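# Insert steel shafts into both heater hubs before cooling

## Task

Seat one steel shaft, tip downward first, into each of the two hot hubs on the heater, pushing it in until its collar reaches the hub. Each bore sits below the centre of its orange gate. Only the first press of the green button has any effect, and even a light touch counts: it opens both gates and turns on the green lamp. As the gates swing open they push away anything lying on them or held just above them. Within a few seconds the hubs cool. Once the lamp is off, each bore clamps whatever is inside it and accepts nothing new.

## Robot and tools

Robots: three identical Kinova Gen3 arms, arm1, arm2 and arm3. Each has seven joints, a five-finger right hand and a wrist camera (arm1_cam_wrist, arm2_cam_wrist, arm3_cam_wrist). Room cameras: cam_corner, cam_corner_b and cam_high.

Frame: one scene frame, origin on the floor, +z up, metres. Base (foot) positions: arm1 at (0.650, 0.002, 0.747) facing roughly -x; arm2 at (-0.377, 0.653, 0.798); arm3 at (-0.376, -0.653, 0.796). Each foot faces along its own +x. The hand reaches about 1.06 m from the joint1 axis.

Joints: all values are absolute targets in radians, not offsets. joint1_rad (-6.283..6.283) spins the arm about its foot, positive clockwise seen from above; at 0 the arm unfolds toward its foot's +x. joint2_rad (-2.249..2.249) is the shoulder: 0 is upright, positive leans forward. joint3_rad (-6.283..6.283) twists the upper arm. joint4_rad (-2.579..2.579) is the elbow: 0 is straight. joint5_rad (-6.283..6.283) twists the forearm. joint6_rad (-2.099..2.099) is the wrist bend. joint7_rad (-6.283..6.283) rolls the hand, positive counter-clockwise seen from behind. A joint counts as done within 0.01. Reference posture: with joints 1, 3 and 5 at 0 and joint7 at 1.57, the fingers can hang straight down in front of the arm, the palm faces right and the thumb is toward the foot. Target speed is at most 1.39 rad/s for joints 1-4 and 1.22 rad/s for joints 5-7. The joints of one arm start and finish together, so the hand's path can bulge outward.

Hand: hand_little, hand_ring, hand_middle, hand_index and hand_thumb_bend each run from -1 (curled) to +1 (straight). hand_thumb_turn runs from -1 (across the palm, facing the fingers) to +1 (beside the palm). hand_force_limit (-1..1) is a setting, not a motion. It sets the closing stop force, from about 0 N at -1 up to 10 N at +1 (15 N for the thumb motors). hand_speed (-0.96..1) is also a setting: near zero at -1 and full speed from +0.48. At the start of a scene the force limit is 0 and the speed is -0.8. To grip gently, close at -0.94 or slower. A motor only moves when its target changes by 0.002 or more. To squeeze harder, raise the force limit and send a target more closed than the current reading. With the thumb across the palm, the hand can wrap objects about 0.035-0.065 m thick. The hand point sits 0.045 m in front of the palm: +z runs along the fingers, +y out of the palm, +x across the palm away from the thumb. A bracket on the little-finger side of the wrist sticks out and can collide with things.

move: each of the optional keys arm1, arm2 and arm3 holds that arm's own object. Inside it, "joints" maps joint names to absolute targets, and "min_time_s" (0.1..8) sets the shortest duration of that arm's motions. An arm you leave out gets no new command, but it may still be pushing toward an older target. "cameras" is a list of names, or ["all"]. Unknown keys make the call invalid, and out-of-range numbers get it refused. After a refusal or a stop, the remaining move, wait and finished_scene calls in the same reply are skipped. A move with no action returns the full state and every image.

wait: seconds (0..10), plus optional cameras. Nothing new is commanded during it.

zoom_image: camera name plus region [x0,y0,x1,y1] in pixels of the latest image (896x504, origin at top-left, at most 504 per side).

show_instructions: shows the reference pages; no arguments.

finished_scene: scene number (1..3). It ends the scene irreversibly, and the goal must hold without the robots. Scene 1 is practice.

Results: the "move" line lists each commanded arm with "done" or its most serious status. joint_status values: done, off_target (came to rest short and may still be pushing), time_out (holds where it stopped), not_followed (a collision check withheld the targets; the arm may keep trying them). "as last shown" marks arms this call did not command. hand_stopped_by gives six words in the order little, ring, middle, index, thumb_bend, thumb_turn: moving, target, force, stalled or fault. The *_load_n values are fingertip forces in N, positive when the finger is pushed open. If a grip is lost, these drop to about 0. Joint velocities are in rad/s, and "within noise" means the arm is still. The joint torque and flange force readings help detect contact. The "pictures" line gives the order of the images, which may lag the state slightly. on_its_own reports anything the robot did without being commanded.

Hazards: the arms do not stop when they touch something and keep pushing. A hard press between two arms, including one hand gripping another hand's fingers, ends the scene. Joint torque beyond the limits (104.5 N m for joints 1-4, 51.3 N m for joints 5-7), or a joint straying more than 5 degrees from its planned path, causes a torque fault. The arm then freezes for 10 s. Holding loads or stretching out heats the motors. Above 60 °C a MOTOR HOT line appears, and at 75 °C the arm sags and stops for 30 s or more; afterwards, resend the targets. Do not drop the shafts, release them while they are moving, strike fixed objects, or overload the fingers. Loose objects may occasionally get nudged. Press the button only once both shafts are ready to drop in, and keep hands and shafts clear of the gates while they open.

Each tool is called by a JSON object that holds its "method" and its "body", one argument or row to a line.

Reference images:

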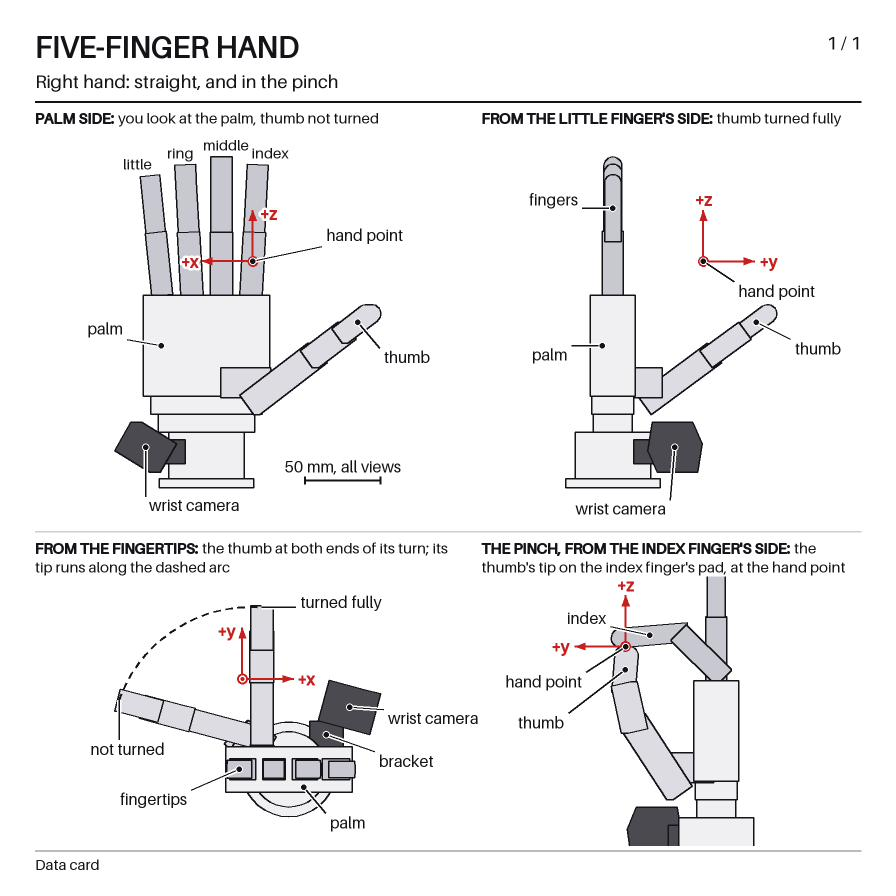

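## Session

{"method": "move", "body": {
  "cameras": ["all"]
}}

Scene clock: 0.00 s.
Joint torques (N m): no reading
Flange force (N): no reading
Joint velocities: within noise
arm1.joint_positions: joint1_rad=-0.009 joint2_rad=-0.397 joint3_rad=-0.076 joint4_rad=+1.512 joint5_rad=-0.032 joint6_rad=+2.024 joint7_rad=-1.900 hand_little=+1.000 hand_ring=+1.000 hand_middle=+1.000 hand_index=+1.000 hand_thumb_turn=+1.000 hand_thumb_bend=+1.000 hand_force_limit=+0.000 hand_speed=-0.800
arm1.joint_status: not commanded
arm1.hand_stopped_by: target,target,target,target,target,target
arm1.little_load_n: 0.0
arm1.ring_load_n: 0.0
arm1.middle_load_n: 0.0
arm1.index_load_n: 0.0
arm1.thumb_bend_load_n: 0.0
arm1.thumb_turn_load_n: 0.0
arm1.hand: x=+0.4842 y=-0.0382 z=+1.2363 quat_wxyz=(+0.006, +0.991, -0.132, +0.000) (m; scene frame)
arm2.joint_positions: joint1_rad=-0.009 joint2_rad=-0.397 joint3_rad=-0.076 joint4_rad=+1.512 joint5_rad=-0.032 joint6_rad=+2.024 joint7_rad=-1.900 hand_little=+1.000 hand_ring=+1.000 hand_middle=+1.000 hand_index=+1.000 hand_thumb_turn=+1.000 hand_thumb_bend=+1.000 hand_force_limit=+0.000 hand_speed=-0.800
arm2.joint_status: not commanded
arm2.hand_stopped_by: target,target,target,target,target,target
arm2.little_load_n: 0.0
arm2.ring_load_n: 0.0
arm2.middle_load_n: 0.0
arm2.index_load_n: 0.0
arm2.thumb_bend_load_n: 0.0
arm2.thumb_turn_load_n: 0.0
arm2.hand: x=-0.2541 y=+0.5261 z=+1.2852 quat_wxyz=(+0.003, -0.609, -0.793, -0.005) (m; scene frame)
arm3.joint_positions: joint1_rad=-0.009 joint2_rad=-0.397 joint3_rad=-0.076 joint4_rad=+1.512 joint5_rad=-0.032 joint6_rad=+2.024 joint7_rad=-1.900 hand_little=+1.000 hand_ring=+1.000 hand_middle=+1.000 hand_index=+1.000 hand_thumb_turn=+1.000 hand_thumb_bend=+1.000 hand_force_limit=+0.000 hand_speed=-0.800
arm3.joint_status: not commanded
arm3.hand_stopped_by: target,target,target,target,target,target
arm3.little_load_n: 0.0
arm3.ring_load_n: 0.0
arm3.middle_load_n: 0.0
arm3.index_load_n: 0.0
arm3.thumb_bend_load_n: 0.0
arm3.thumb_turn_load_n: 0.0
arm3.hand: x=-0.3366 y=-0.4836 z=+1.2846 quat_wxyz=(+0.004, +0.403, -0.915, -0.002) (m; scene frame)
pictures: arm1_cam_wrist, arm2_cam_wrist, arm3_cam_wrist, cam_corner, cam_corner_b, cam_high

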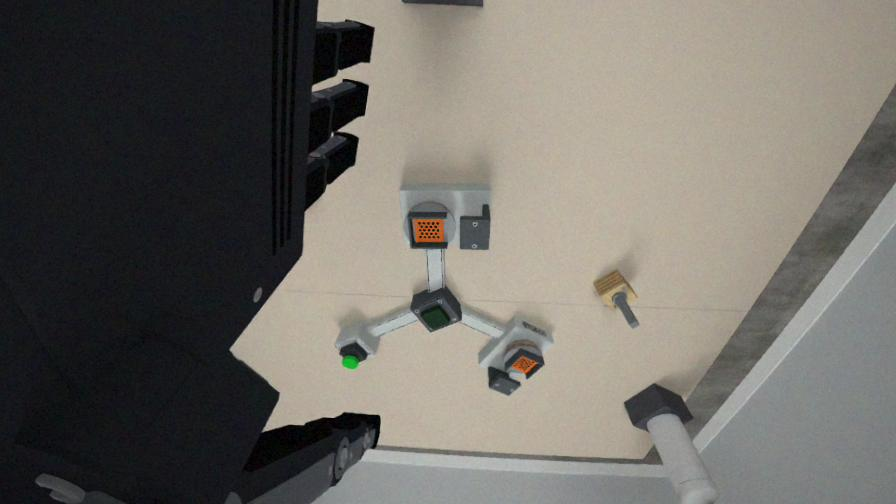

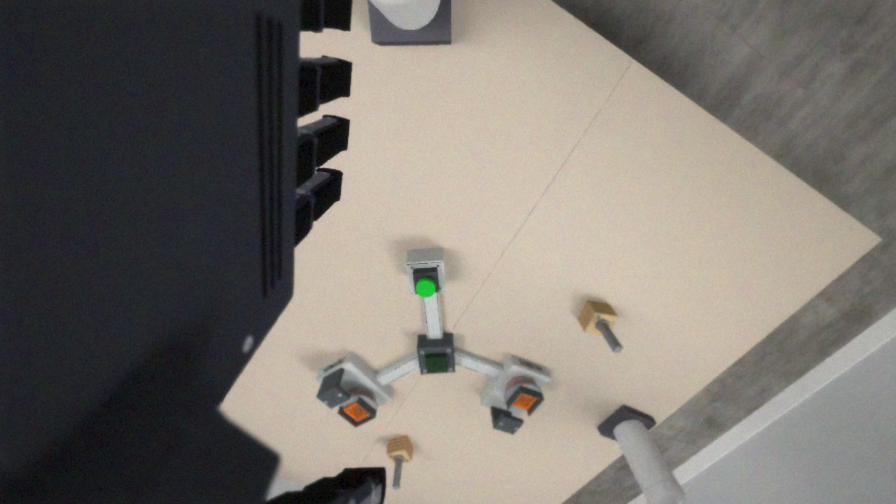

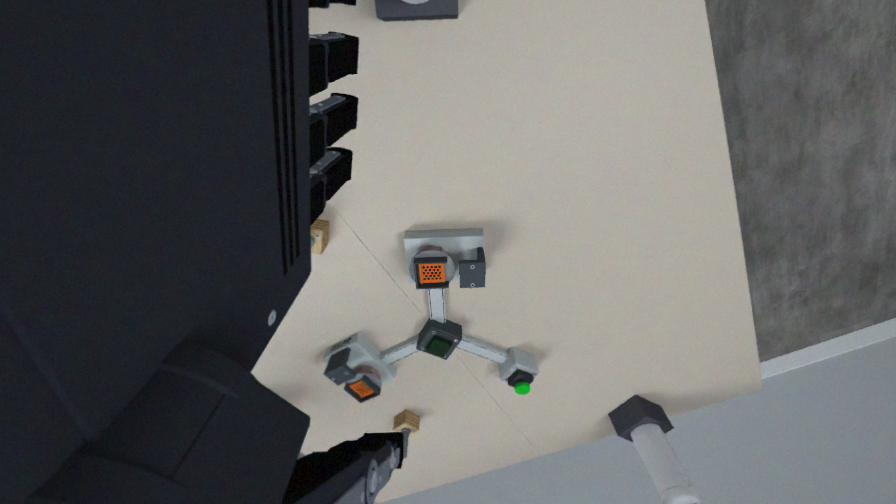

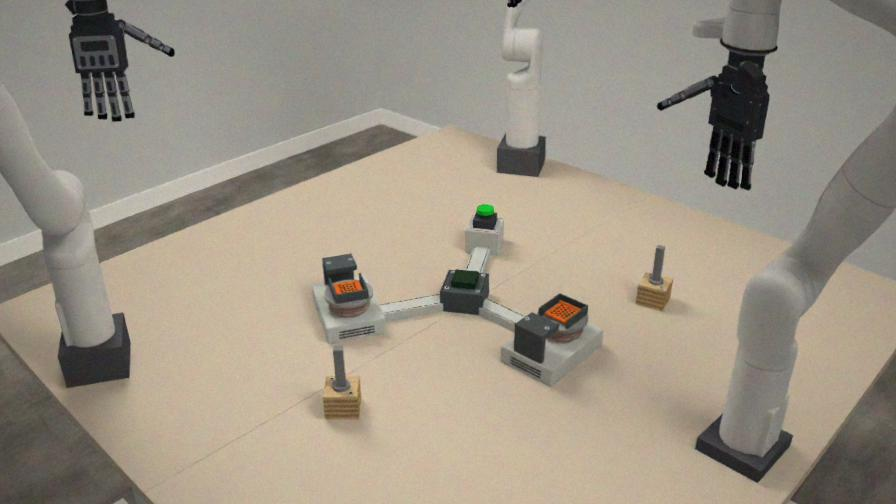

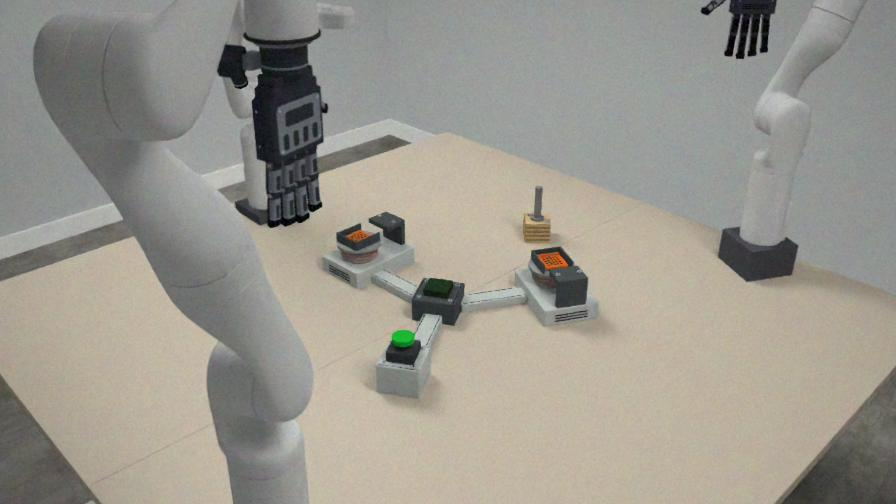

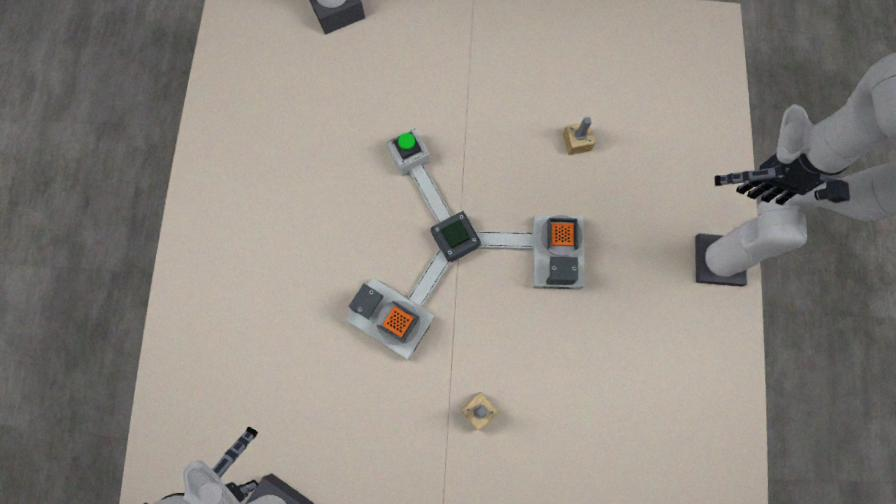

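{"method": "zoom_image", "body": {
  "camera": "cam_high",
  "region": [540, 90, 620, 170]
}}

{"method": "zoom_image", "body": {
  "camera": "cam_high",
  "region": [440, 370, 520, 450]
}}

{"method": "zoom_image", "body": {
  "camera": "cam_high",
  "region": [520, 200, 600, 280]
}}

{"method": "zoom_image", "body": {
  "camera": "cam_high",
  "region": [360, 280, 440, 360]
}}

{"method": "zoom_image", "body": {
  "camera": "cam_high",
  "region": [370, 110, 450, 190]
}}

{"method": "zoom_image", "body": {
  "camera": "cam_corner",
  "region": [610, 230, 710, 330]
}}

{"method": "zoom_image", "body": {
  "camera": "cam_corner",
  "region": [290, 330, 390, 430]
}}

Scaled by 6.300.

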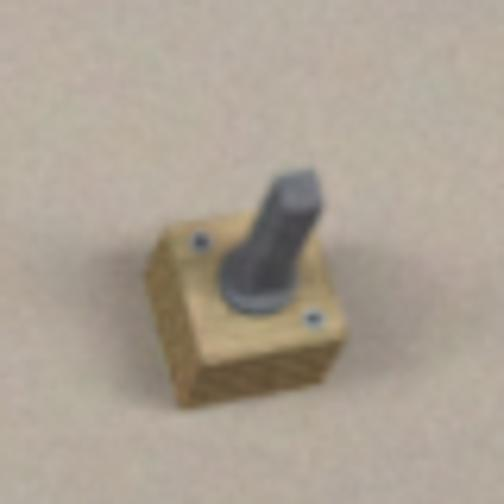

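Scaled by 6.300.

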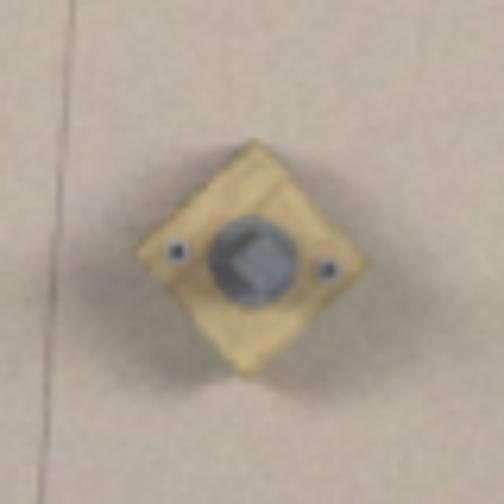

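Scaled by 6.300.

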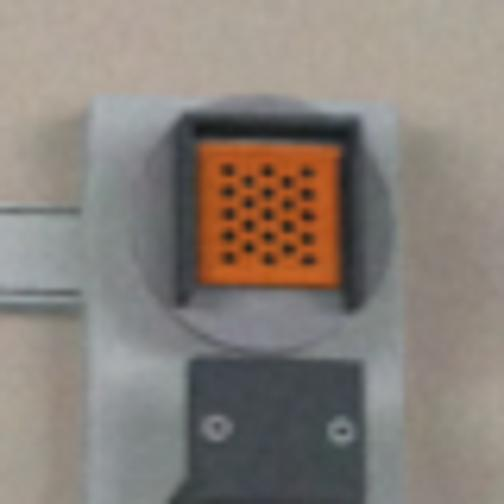

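Scaled by 6.300.

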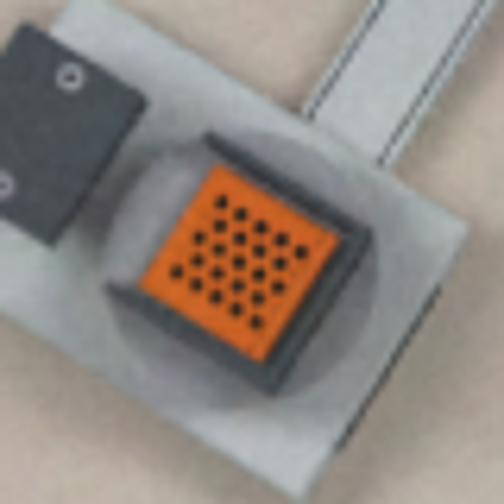

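Scaled by 6.300.

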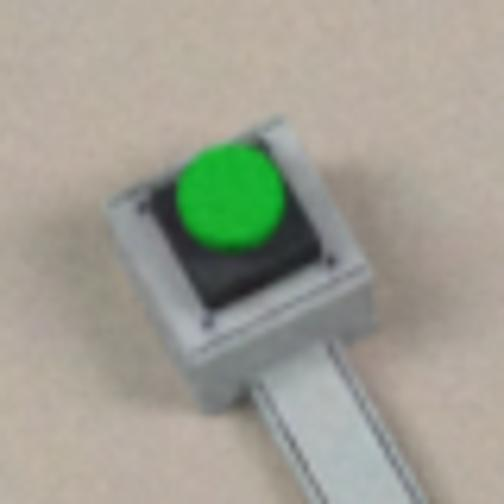

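Scaled by 5.040.

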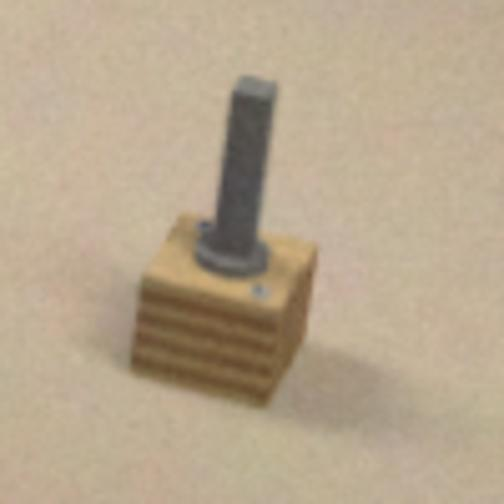

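Scaled by 5.040.

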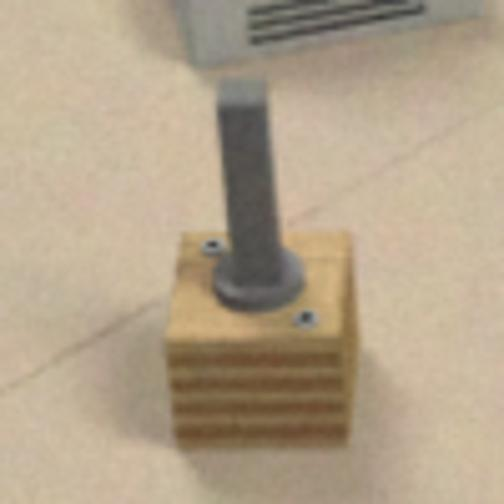

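{"method": "zoom_image", "body": {
  "camera": "cam_high",
  "region": [465, 395, 497, 427]
}}

{"method": "zoom_image", "body": {
  "camera": "cam_high",
  "region": [565, 105, 605, 145]
}}

{"method": "zoom_image", "body": {
  "camera": "cam_corner",
  "region": [320, 335, 360, 375]
}}

{"method": "zoom_image", "body": {
  "camera": "cam_corner_b",
  "region": [505, 175, 565, 250]
}}

Scaled by 15.750.

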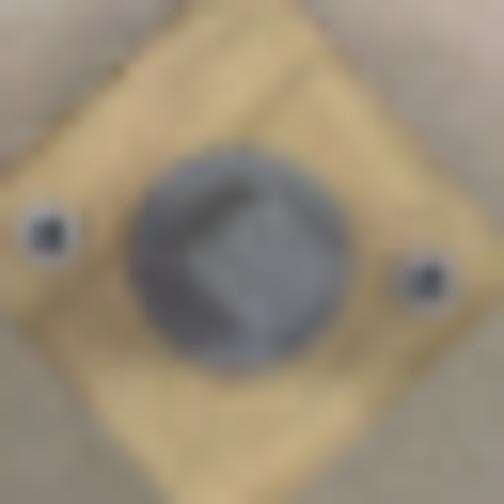

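Scaled by 12.600.

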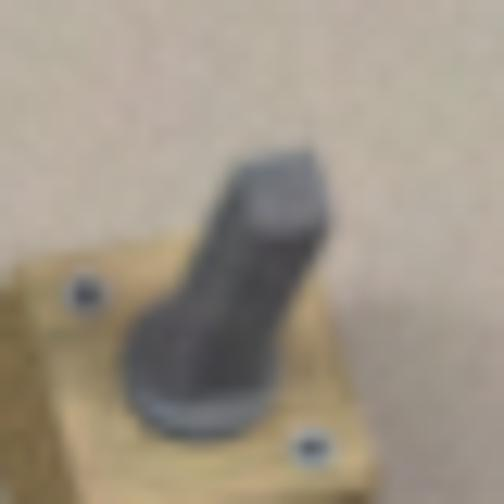

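Scaled by 12.600.

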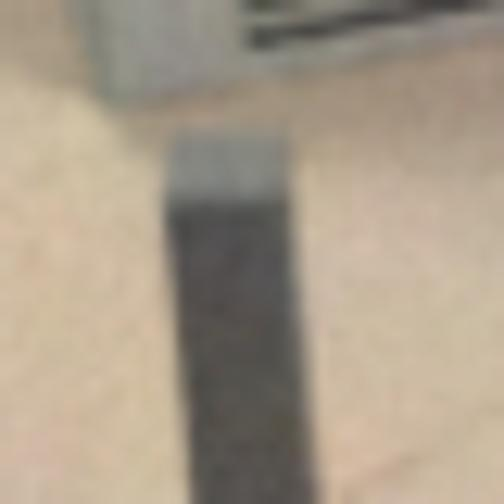

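Scaled by 6.720.

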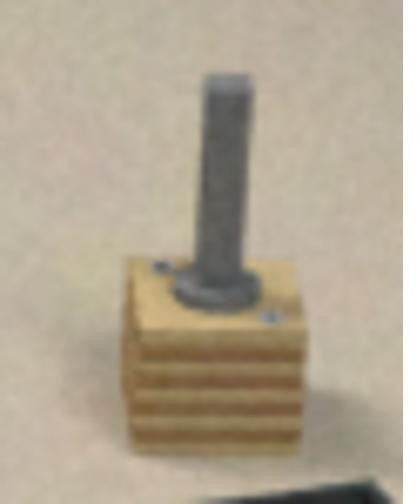

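{"method": "move", "body": {
  "arm1": {"joints": {"joint1_rad": 1.3747, "joint2_rad": 0.8802, "joint3_rad": 0, "joint4_rad": 2.2625, "joint5_rad": -1.4597, "joint6_rad": 1.5666, "joint7_rad": -1.5563, "hand_speed": 0.2, "hand_thumb_turn": -1}, "min_time_s": 3},
  "arm2": {"joints": {"joint1_rad": -0.0742, "joint2_rad": 0.5796, "joint3_rad": 0, "joint4_rad": 1.5678, "joint5_rad": 0, "joint6_rad": 0.9942, "joint7_rad": 1.5708}, "min_time_s": 3},
  "arm3": {"joints": {"joint1_rad": 1.0748, "joint2_rad": 1.2626, "joint3_rad": 0, "joint4_rad": 1.0925, "joint5_rad": -1.0088, "joint6_rad": 2.0545, "joint7_rad": -2.2058, "hand_speed": 0.2, "hand_thumb_turn": -1}, "min_time_s": 3},
  "cameras": ["all"]
}}

Scene clock: 18.90 s.
Joint torques (N m): arm1=[-0.52 -15.28 -0.81 1.34 0.22 2.99 -0.6] | arm2=[-0.31 -18.63 1.45 -5.54 -0.63 0.14 -0.54] | arm3=[-1.37 -21.13 -2.33 -4.21 -1.39 1.64 -0.08]
Flange force (N): arm1=[-5.9 0.7 0.7] | arm2=[6.7 1.7 0.2] | arm3=[1.9 -3.9 -0.4]
move: arm1 done; arm2 done; arm3 done
Joint velocities: within noise
arm1.joint_positions: joint1_rad=+1.375 joint2_rad=+0.880 joint3_rad=+0.000 joint4_rad=+2.263 joint5_rad=-1.460 joint6_rad=+1.567 joint7_rad=-1.556 hand_little=+1.000 hand_ring=+1.000 hand_middle=+1.000 hand_index=+1.000 hand_thumb_turn=-1.000 hand_thumb_bend=+1.000 hand_force_limit=+0.000 hand_speed=+0.200
arm1.joint_status: all done
arm1.hand_stopped_by: target,target,target,target,target,target
arm1.little_load_n: 0.0
arm1.ring_load_n: 0.0
arm1.middle_load_n: 0.0
arm1.index_load_n: 0.0
arm1.thumb_bend_load_n: 0.0
arm1.thumb_turn_load_n: 0.5
arm1.hand: x=+0.2938 y=+0.2975 z=+0.9497 quat_wxyz=(+0.700, +0.099, -0.701, +0.098) (m; scene frame)
arm2.joint_positions: joint1_rad=-0.074 joint2_rad=+0.580 joint3_rad=+0.000 joint4_rad=+1.568 joint5_rad=+0.000 joint6_rad=+0.994 joint7_rad=+1.571 hand_little=+1.000 hand_ring=+1.000 hand_middle=+1.000 hand_index=+1.000 hand_thumb_turn=+1.000 hand_thumb_bend=+1.000 hand_force_limit=+0.000 hand_speed=-0.800
arm2.joint_status: all done
arm2.hand_stopped_by: target,target,target,target,target,target
arm2.little_load_n: 0.0
arm2.ring_load_n: 0.0
arm2.middle_load_n: 0.0
arm2.index_load_n: 0.0
arm2.thumb_bend_load_n: 0.0
arm2.thumb_turn_load_n: 0.0
arm2.hand: x=-0.1976 y=+0.2153 z=+0.9351 quat_wxyz=(-0.006, +0.878, -0.479, -0.003) (m; scene frame)
arm3.joint_positions: joint1_rad=+1.075 joint2_rad=+1.263 joint3_rad=+0.000 joint4_rad=+1.092 joint5_rad=-1.009 joint6_rad=+2.054 joint7_rad=-2.206 hand_little=+1.000 hand_ring=+1.000 hand_middle=+1.000 hand_index=+1.000 hand_thumb_turn=-1.000 hand_thumb_bend=+1.000 hand_force_limit=+0.000 hand_speed=+0.200
arm3.joint_status: all done
arm3.hand_stopped_by: target,target,target,target,target,target
arm3.little_load_n: 0.0
arm3.ring_load_n: 0.0
arm3.middle_load_n: 0.0
arm3.index_load_n: 0.0
arm3.thumb_bend_load_n: 0.0
arm3.thumb_turn_load_n: 0.0
arm3.hand: x=+0.0834 y=-0.4001 z=+0.9495 quat_wxyz=(+0.643, -0.294, -0.643, -0.293) (m; scene frame)
pictures: arm1_cam_wrist, arm2_cam_wrist, arm3_cam_wrist, cam_corner, cam_corner_b, cam_high
camera_calibration:
arm1_cam_wrist: T_world_to_cam=[[-0.328962, 0.906598, 0.26432, -0.420058], [0.454751, 0.397388, -0.797047, 0.501803], [-0.827638, -0.141998, -0.543002, 0.917659], [0, 0, 0, 1]] pos_world=[0.393112, 0.311719, 1.00928]
arm2_cam_wrist: T_world_to_cam=[[-0.692284, -0.721586, 0.00749448, 0.0119278], [-0.63771, 0.616609, 0.461649, -0.685349], [-0.33774, 0.314813, -0.887031, 0.815682], [0, 0, 0, 1]] pos_world=[-0.153308, 0.174412, 1.03984]
arm3_cam_wrist: T_world_to_cam=[[0.736991, 0.648646, 0.190008, 0.0208322], [0.467369, -0.285979, -0.83653, 0.634716], [-0.488274, 0.705318, -0.513921, 0.926724], [0, 0, 0, 1]] pos_world=[0.140495, -0.485632, 1.00326]

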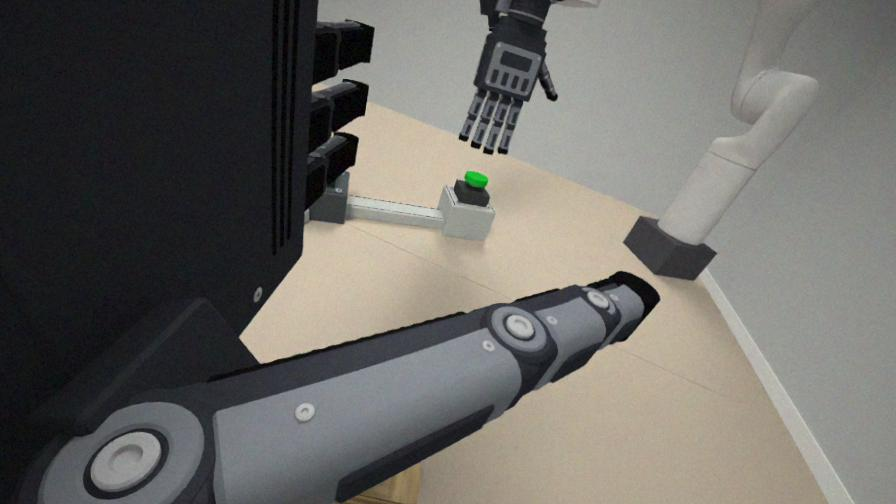

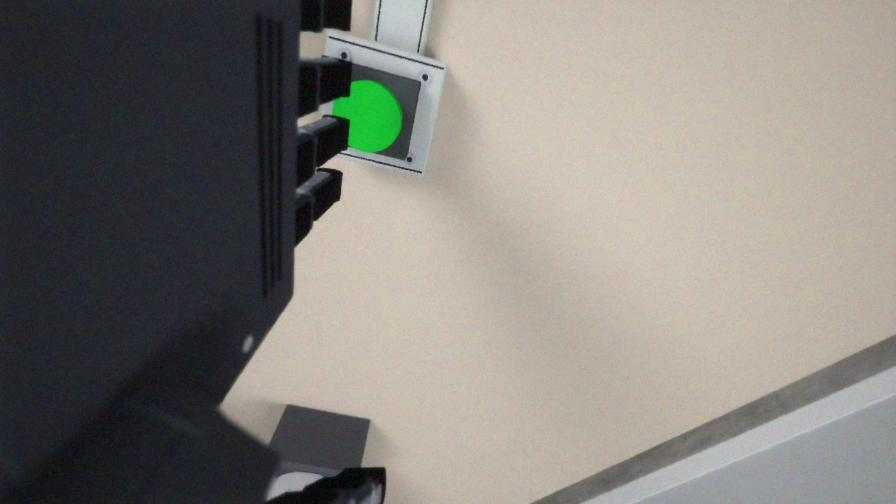

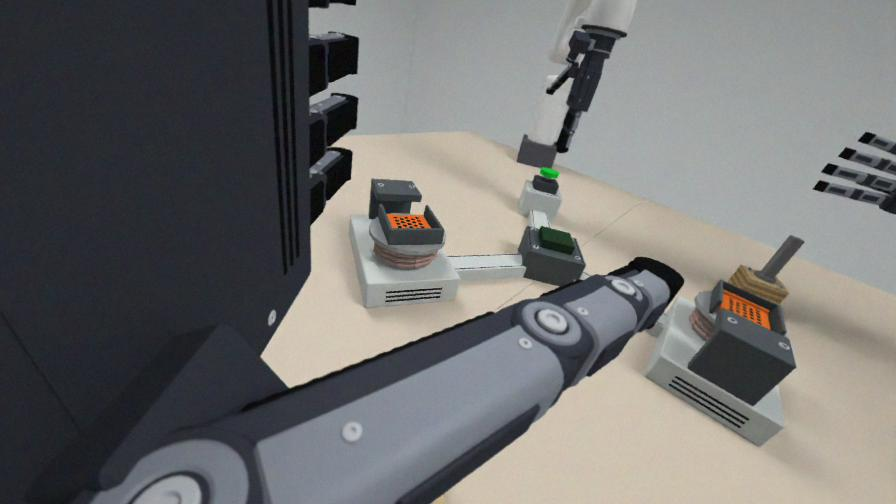

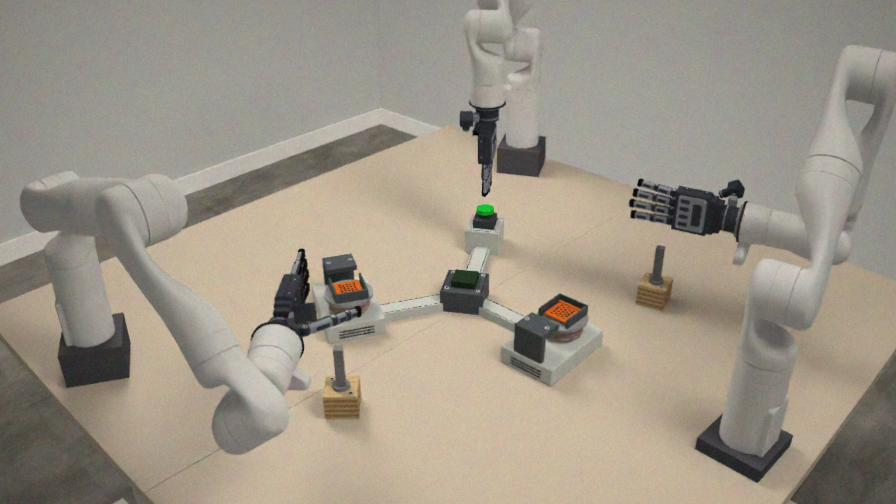

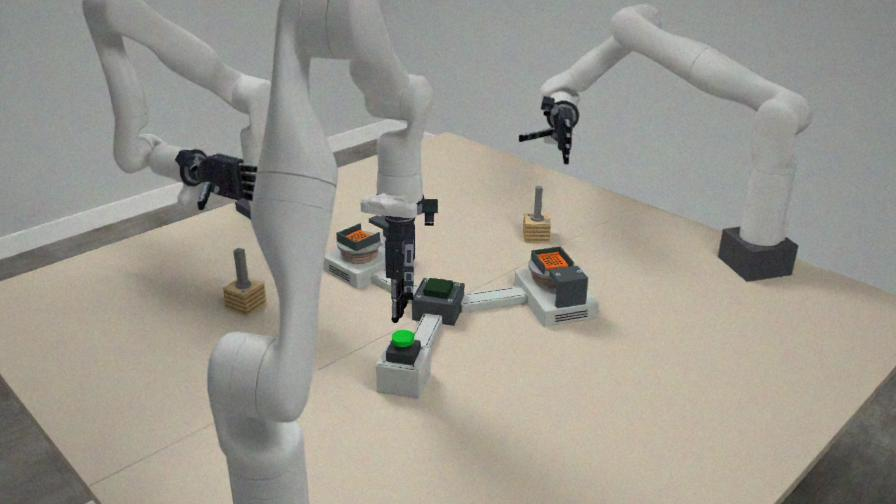

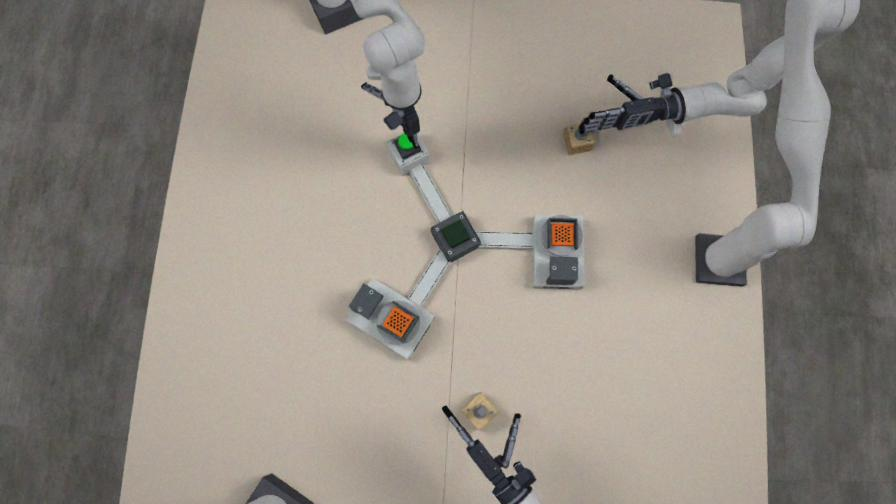

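{"method": "move", "body": {
  "arm1": {"joints": {"joint1_rad": 1.3751, "joint2_rad": 1.0541, "joint4_rad": 2.2184, "joint5_rad": -1.4608, "joint6_rad": 1.5523, "joint7_rad": -1.4273}, "min_time_s": 1.2},
  "arm3": {"joints": {"joint1_rad": 1.0748, "joint2_rad": 1.3769, "joint4_rad": 1.0284, "joint5_rad": -0.9875, "joint6_rad": 2.0273, "joint7_rad": -2.1586}, "min_time_s": 1.2},
  "cameras": ["arm1_cam_wrist","arm3_cam_wrist"]
}}

{"method": "zoom_image", "body": {
  "camera": "arm1_cam_wrist",
  "region": [380, 240, 500, 340]
}}

{"method": "zoom_image", "body": {
  "camera": "arm3_cam_wrist",
  "region": [380, 240, 500, 340]
}}

Scene clock: 21.07 s.
Joint torques (N m): arm1=[-0.46 -16.04 -0.94 2.43 0.55 3.04 -0.6] | arm2=[-0.28 -18.66 1.47 -5.47 -0.65 0.06 -0.49] | arm3=[-1.38 -21.35 -2.36 -3.91 -1.3 1.71 -0.08]
Flange force (N): arm1=[-5.9 0.2 1.2] | arm2=[7.1 1.5 -0.1] | arm3=[2.2 -3.9 -0.4]
move: arm1 done; arm3 done
Joint velocities: within noise
arm1.joint_positions: joint1_rad=+1.375 joint2_rad=+1.054 joint3_rad=+0.000 joint4_rad=+2.218 joint5_rad=-1.461 joint6_rad=+1.552 joint7_rad=-1.427 hand_little=+1.000 hand_ring=+1.000 hand_middle=+1.000 hand_index=+1.000 hand_thumb_turn=-1.000 hand_thumb_bend=+1.000 hand_force_limit=+0.000 hand_speed=+0.200
arm1.joint_status: all done
arm1.hand_stopped_by: target,target,target,target,target,target
arm1.little_load_n: 0.0
arm1.ring_load_n: 0.0
arm1.middle_load_n: 0.0
arm1.index_load_n: 0.0
arm1.thumb_bend_load_n: 0.0
arm1.thumb_turn_load_n: 0.0
arm1.hand: x=+0.2938 y=+0.2976 z=+0.8923 quat_wxyz=(+0.700, +0.099, -0.701, +0.098) (m; scene frame)
arm2: as last shown
arm3.joint_positions: joint1_rad=+1.075 joint2_rad=+1.377 joint3_rad=+0.000 joint4_rad=+1.028 joint5_rad=-0.988 joint6_rad=+2.027 joint7_rad=-2.159 hand_little=+1.000 hand_ring=+1.000 hand_middle=+1.000 hand_index=+1.000 hand_thumb_turn=-1.000 hand_thumb_bend=+1.000 hand_force_limit=+0.000 hand_speed=+0.200
arm3.joint_status: all done
arm3.hand_stopped_by: target,target,target,target,target,target
arm3.little_load_n: 0.0
arm3.ring_load_n: 0.0
arm3.middle_load_n: 0.0
arm3.index_load_n: 0.0
arm3.thumb_bend_load_n: 0.0
arm3.thumb_turn_load_n: 0.0
arm3.hand: x=+0.0834 y=-0.4002 z=+0.8921 quat_wxyz=(+0.643, -0.294, -0.643, -0.293) (m; scene frame)
pictures: arm1_cam_wrist, arm3_cam_wrist
camera_calibration:
arm1_cam_wrist: T_world_to_cam=[[-0.32886, 0.906615, 0.264386, -0.404995], [0.454747, 0.397387, -0.79705, 0.456058], [-0.827681, -0.141889, -0.542965, 0.886439], [0, 0, 0, 1]] pos_world=[0.393112, 0.311719, 0.951881]
arm3_cam_wrist: T_world_to_cam=[[0.737096, 0.648548, 0.189936, 0.0318085], [0.467212, -0.285988, -0.836614, 0.586768], [-0.488265, 0.705405, -0.51381, 0.897232], [0, 0, 0, 1]] pos_world=[0.140495, -0.485733, 0.945864]

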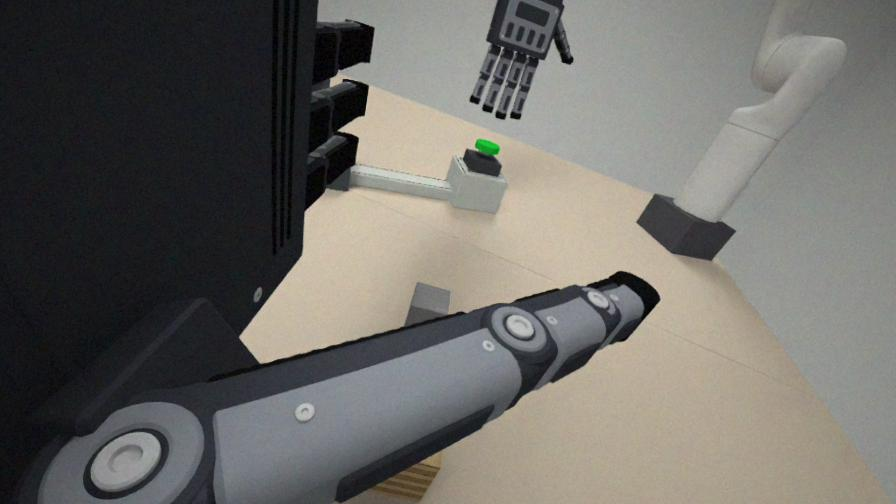

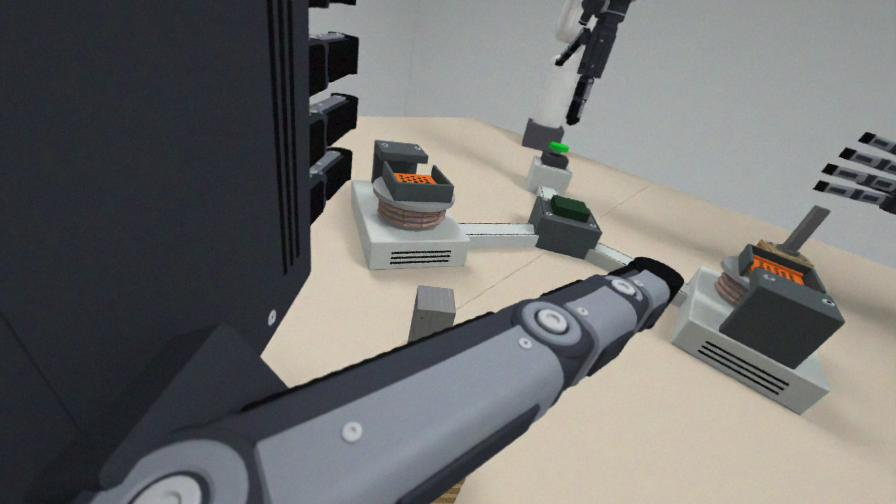

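Scaled by 4.200.

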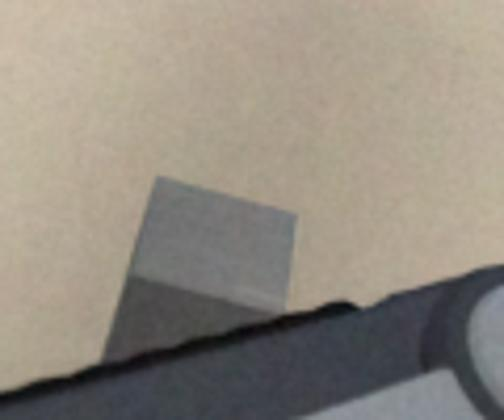

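Scaled by 4.200.

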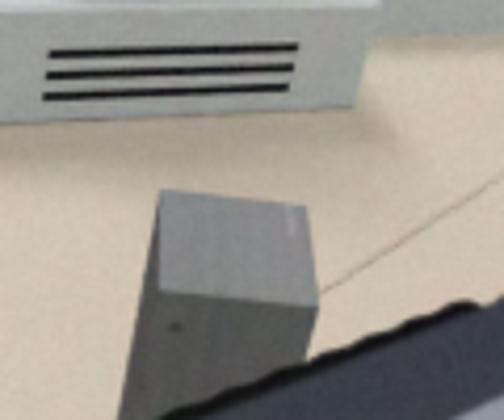

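{"method": "move", "body": {
  "arm1": {"joints": {"joint1_rad": 1.3754, "joint2_rad": 1.1553, "joint4_rad": 2.1773, "joint5_rad": -1.4618, "joint6_rad": 1.5456, "joint7_rad": -1.3676}, "min_time_s": 1.0},
  "arm3": {"joints": {"joint1_rad": 1.0731, "joint2_rad": 1.4515, "joint4_rad": 0.9734, "joint5_rad": -0.9796, "joint6_rad": 2.0164, "joint7_rad": -2.1405}, "min_time_s": 1.0},
  "cameras": ["arm1_cam_wrist","arm3_cam_wrist"]
}}

{"method": "move", "body": {
  "arm1": {"joints": {"joint1_rad": 1.3756, "joint2_rad": 1.2508, "joint4_rad": 2.1272, "joint5_rad": -1.4628, "joint6_rad": 1.5407, "joint7_rad": -1.3224}, "min_time_s": 1.0},
  "arm3": {"joints": {"joint1_rad": 1.0731, "joint2_rad": 1.5244, "joint4_rad": 0.9100, "joint5_rad": -0.9758, "joint6_rad": 2.0110, "joint7_rad": -2.1318}, "min_time_s": 1.0},
  "cameras": ["arm1_cam_wrist","arm3_cam_wrist"]
}}

{"method": "zoom_image", "body": {
  "camera": "arm1_cam_wrist",
  "region": [400, 100, 560, 220]
}}

{"method": "zoom_image", "body": {
  "camera": "arm3_cam_wrist",
  "region": [400, 100, 560, 220]
}}

Scene clock: 25.33 s.
Joint torques (N m): arm1=[-0.54 -16.38 -1.15 2.84 0.69 2.97 -0.66] | arm2=[-0.27 -18.64 1.49 -5.49 -0.62 0.05 -0.53] | arm3=[-1.36 -21.43 -2.38 -3.74 -1.27 1.74 -0.09]
Flange force (N): arm1=[-5.6 -0.5 0.9] | arm2=[7.0 1.6 -0.1] | arm3=[2.3 -3.7 -0.6]
move: arm1 done; arm3 done
Joint velocities: within noise
arm1.joint_positions: joint1_rad=+1.375 joint2_rad=+1.155 joint3_rad=+0.000 joint4_rad=+2.177 joint5_rad=-1.462 joint6_rad=+1.546 joint7_rad=-1.368 hand_little=+1.000 hand_ring=+1.000 hand_middle=+1.000 hand_index=+1.000 hand_thumb_turn=-1.000 hand_thumb_bend=+1.000 hand_force_limit=+0.000 hand_speed=+0.200
arm1.joint_status: all done
arm1.hand_stopped_by: target,target,target,target,target,target
arm1.little_load_n: 0.0
arm1.ring_load_n: 0.0
arm1.middle_load_n: 0.0
arm1.index_load_n: 0.0
arm1.thumb_bend_load_n: 0.0
arm1.thumb_turn_load_n: 0.0
arm1.hand: x=+0.2939 y=+0.2976 z=+0.8573 quat_wxyz=(+0.700, +0.099, -0.701, +0.098) (m; scene frame)
arm2: as last shown
arm3.joint_positions: joint1_rad=+1.073 joint2_rad=+1.452 joint3_rad=+0.000 joint4_rad=+0.973 joint5_rad=-0.980 joint6_rad=+2.016 joint7_rad=-2.140 hand_little=+1.000 hand_ring=+1.000 hand_middle=+1.000 hand_index=+1.000 hand_thumb_turn=-1.000 hand_thumb_bend=+1.000 hand_force_limit=+0.000 hand_speed=+0.200
arm3.joint_status: all done
arm3.hand_stopped_by: target,target,target,target,target,target
arm3.little_load_n: 0.0
arm3.ring_load_n: 0.0
arm3.middle_load_n: 0.0
arm3.index_load_n: 0.0
arm3.thumb_bend_load_n: 0.0
arm3.thumb_turn_load_n: 0.0
arm3.hand: x=+0.0830 y=-0.3994 z=+0.8570 quat_wxyz=(+0.644, -0.293, -0.644, -0.293) (m; scene frame)
pictures: arm1_cam_wrist, arm3_cam_wrist
camera_calibration:
arm1_cam_wrist: T_world_to_cam=[[-0.328982, 0.906596, 0.264301, -0.395699], [0.454819, 0.397394, -0.797005, 0.428049], [-0.827593, -0.141991, -0.543073, 0.867545], [0, 0, 0, 1]] pos_world=[0.393112, 0.311819, 0.916881]
arm3_cam_wrist: T_world_to_cam=[[0.73603, 0.64977, 0.189891, 0.0388953], [0.46765, -0.285233, -0.836628, 0.55812], [-0.489452, 0.704586, -0.513805, 0.878174], [0, 0, 0, 1]] pos_world=[0.140191, -0.484827, 0.910763]

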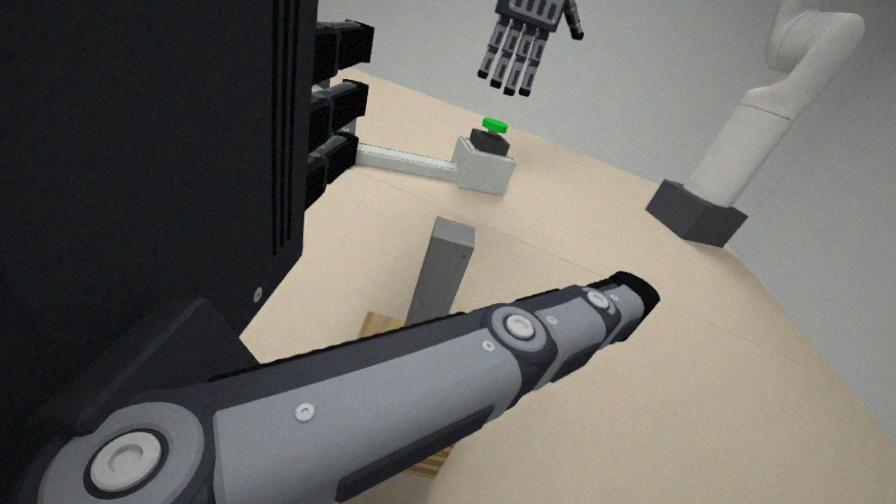

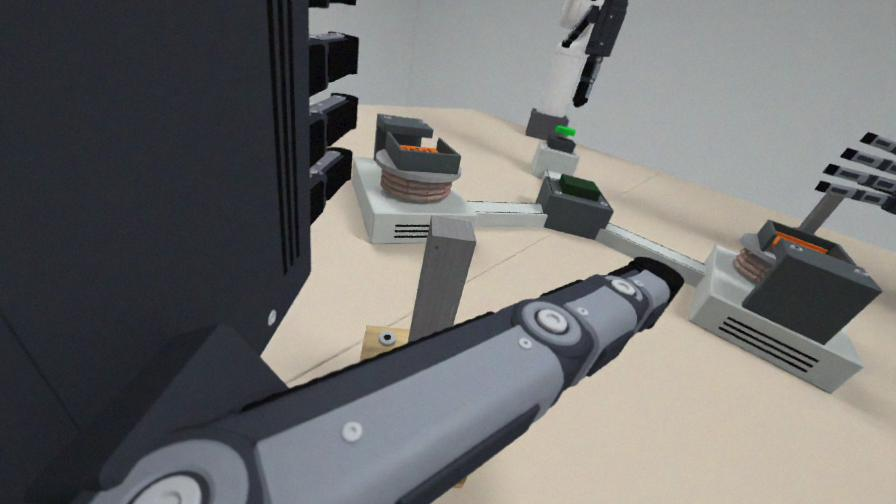

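Scene clock: 26.63 s.
Joint torques (N m): arm1=[-0.49 -16.71 -1.2 3.27 0.74 2.84 -0.67] | arm2=[-0.37 -18.64 1.49 -5.42 -0.62 0.08 -0.5] | arm3=[-1.41 -21.49 -2.4 -3.71 -1.29 1.75 -0.1]
Flange force (N): arm1=[-5.8 -0.5 0.9] | arm2=[7.2 1.7 -0.1] | arm3=[2.4 -4.1 -0.4]
move: arm1 done; arm3 done
Joint velocities: within noise
arm1.joint_positions: joint1_rad=+1.376 joint2_rad=+1.251 joint3_rad=+0.000 joint4_rad=+2.127 joint5_rad=-1.463 joint6_rad=+1.541 joint7_rad=-1.322 hand_little=+1.000 hand_ring=+1.000 hand_middle=+1.000 hand_index=+1.000 hand_thumb_turn=-1.000 hand_thumb_bend=+1.000 hand_force_limit=+0.000 hand_speed=+0.200
arm1.joint_status: all done
arm1.hand_stopped_by: target,target,target,target,target,target
arm1.little_load_n: 0.0
arm1.ring_load_n: 0.0
arm1.middle_load_n: 0.0
arm1.index_load_n: 0.0
arm1.thumb_bend_load_n: 0.0
arm1.thumb_turn_load_n: 0.0
arm1.hand: x=+0.2939 y=+0.2976 z=+0.8229 quat_wxyz=(+0.700, +0.099, -0.700, +0.098) (m; scene frame)
arm2: as last shown
arm3.joint_positions: joint1_rad=+1.073 joint2_rad=+1.524 joint3_rad=+0.000 joint4_rad=+0.910 joint5_rad=-0.976 joint6_rad=+2.011 joint7_rad=-2.132 hand_little=+1.000 hand_ring=+1.000 hand_middle=+1.000 hand_index=+1.000 hand_thumb_turn=-1.000 hand_thumb_bend=+1.000 hand_force_limit=+0.000 hand_speed=+0.200
arm3.joint_status: all done
arm3.hand_stopped_by: target,target,target,target,target,target
arm3.little_load_n: 0.0
arm3.ring_load_n: 0.0
arm3.middle_load_n: 0.0
arm3.index_load_n: 0.0
arm3.thumb_bend_load_n: 0.0
arm3.thumb_turn_load_n: 0.5
arm3.hand: x=+0.0830 y=-0.3995 z=+0.8245 quat_wxyz=(+0.644, -0.293, -0.644, -0.293) (m; scene frame)
pictures: arm1_cam_wrist, arm3_cam_wrist
camera_calibration:
arm1_cam_wrist: T_world_to_cam=[[-0.328991, 0.906553, 0.264436, -0.386709], [0.454674, 0.397494, -0.797038, 0.400688], [-0.827669, -0.141986, -0.542958, 0.848791], [0, 0, 0, 1]] pos_world=[0.393112, 0.311819, 0.882481]
arm3_cam_wrist: T_world_to_cam=[[0.735985, 0.649831, 0.189855, 0.0452734], [0.46771, -0.285307, -0.836568, 0.530852], [-0.489461, 0.704499, -0.513915, 0.861553], [0, 0, 0, 1]] pos_world=[0.140091, -0.484927, 0.878263]

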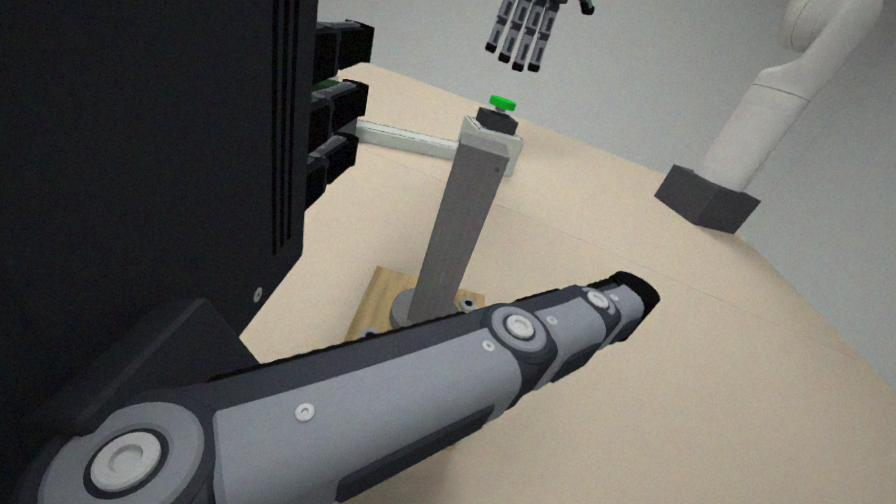

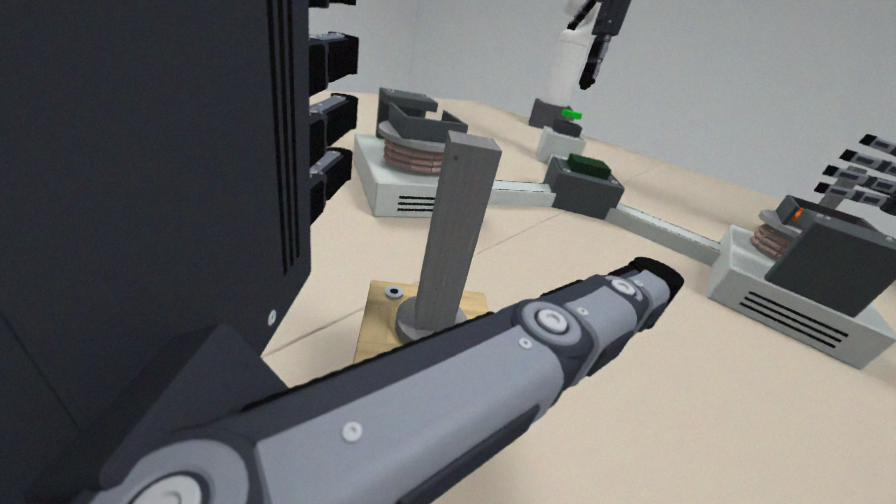

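Scaled by 3.150.

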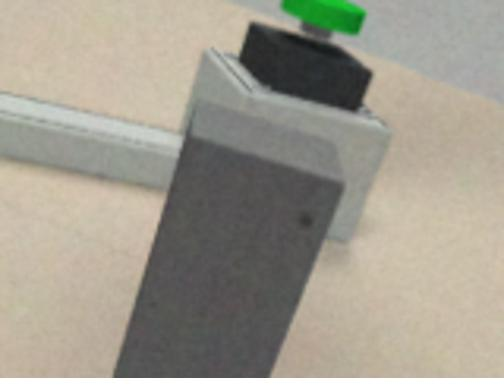

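Scaled by 3.150.

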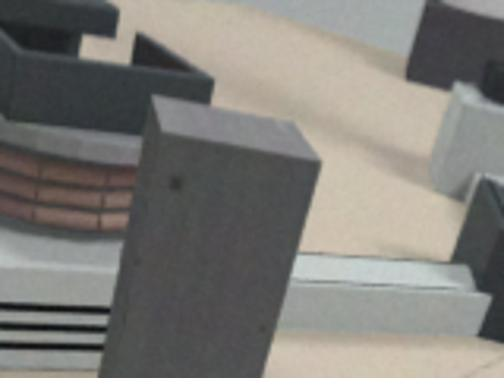

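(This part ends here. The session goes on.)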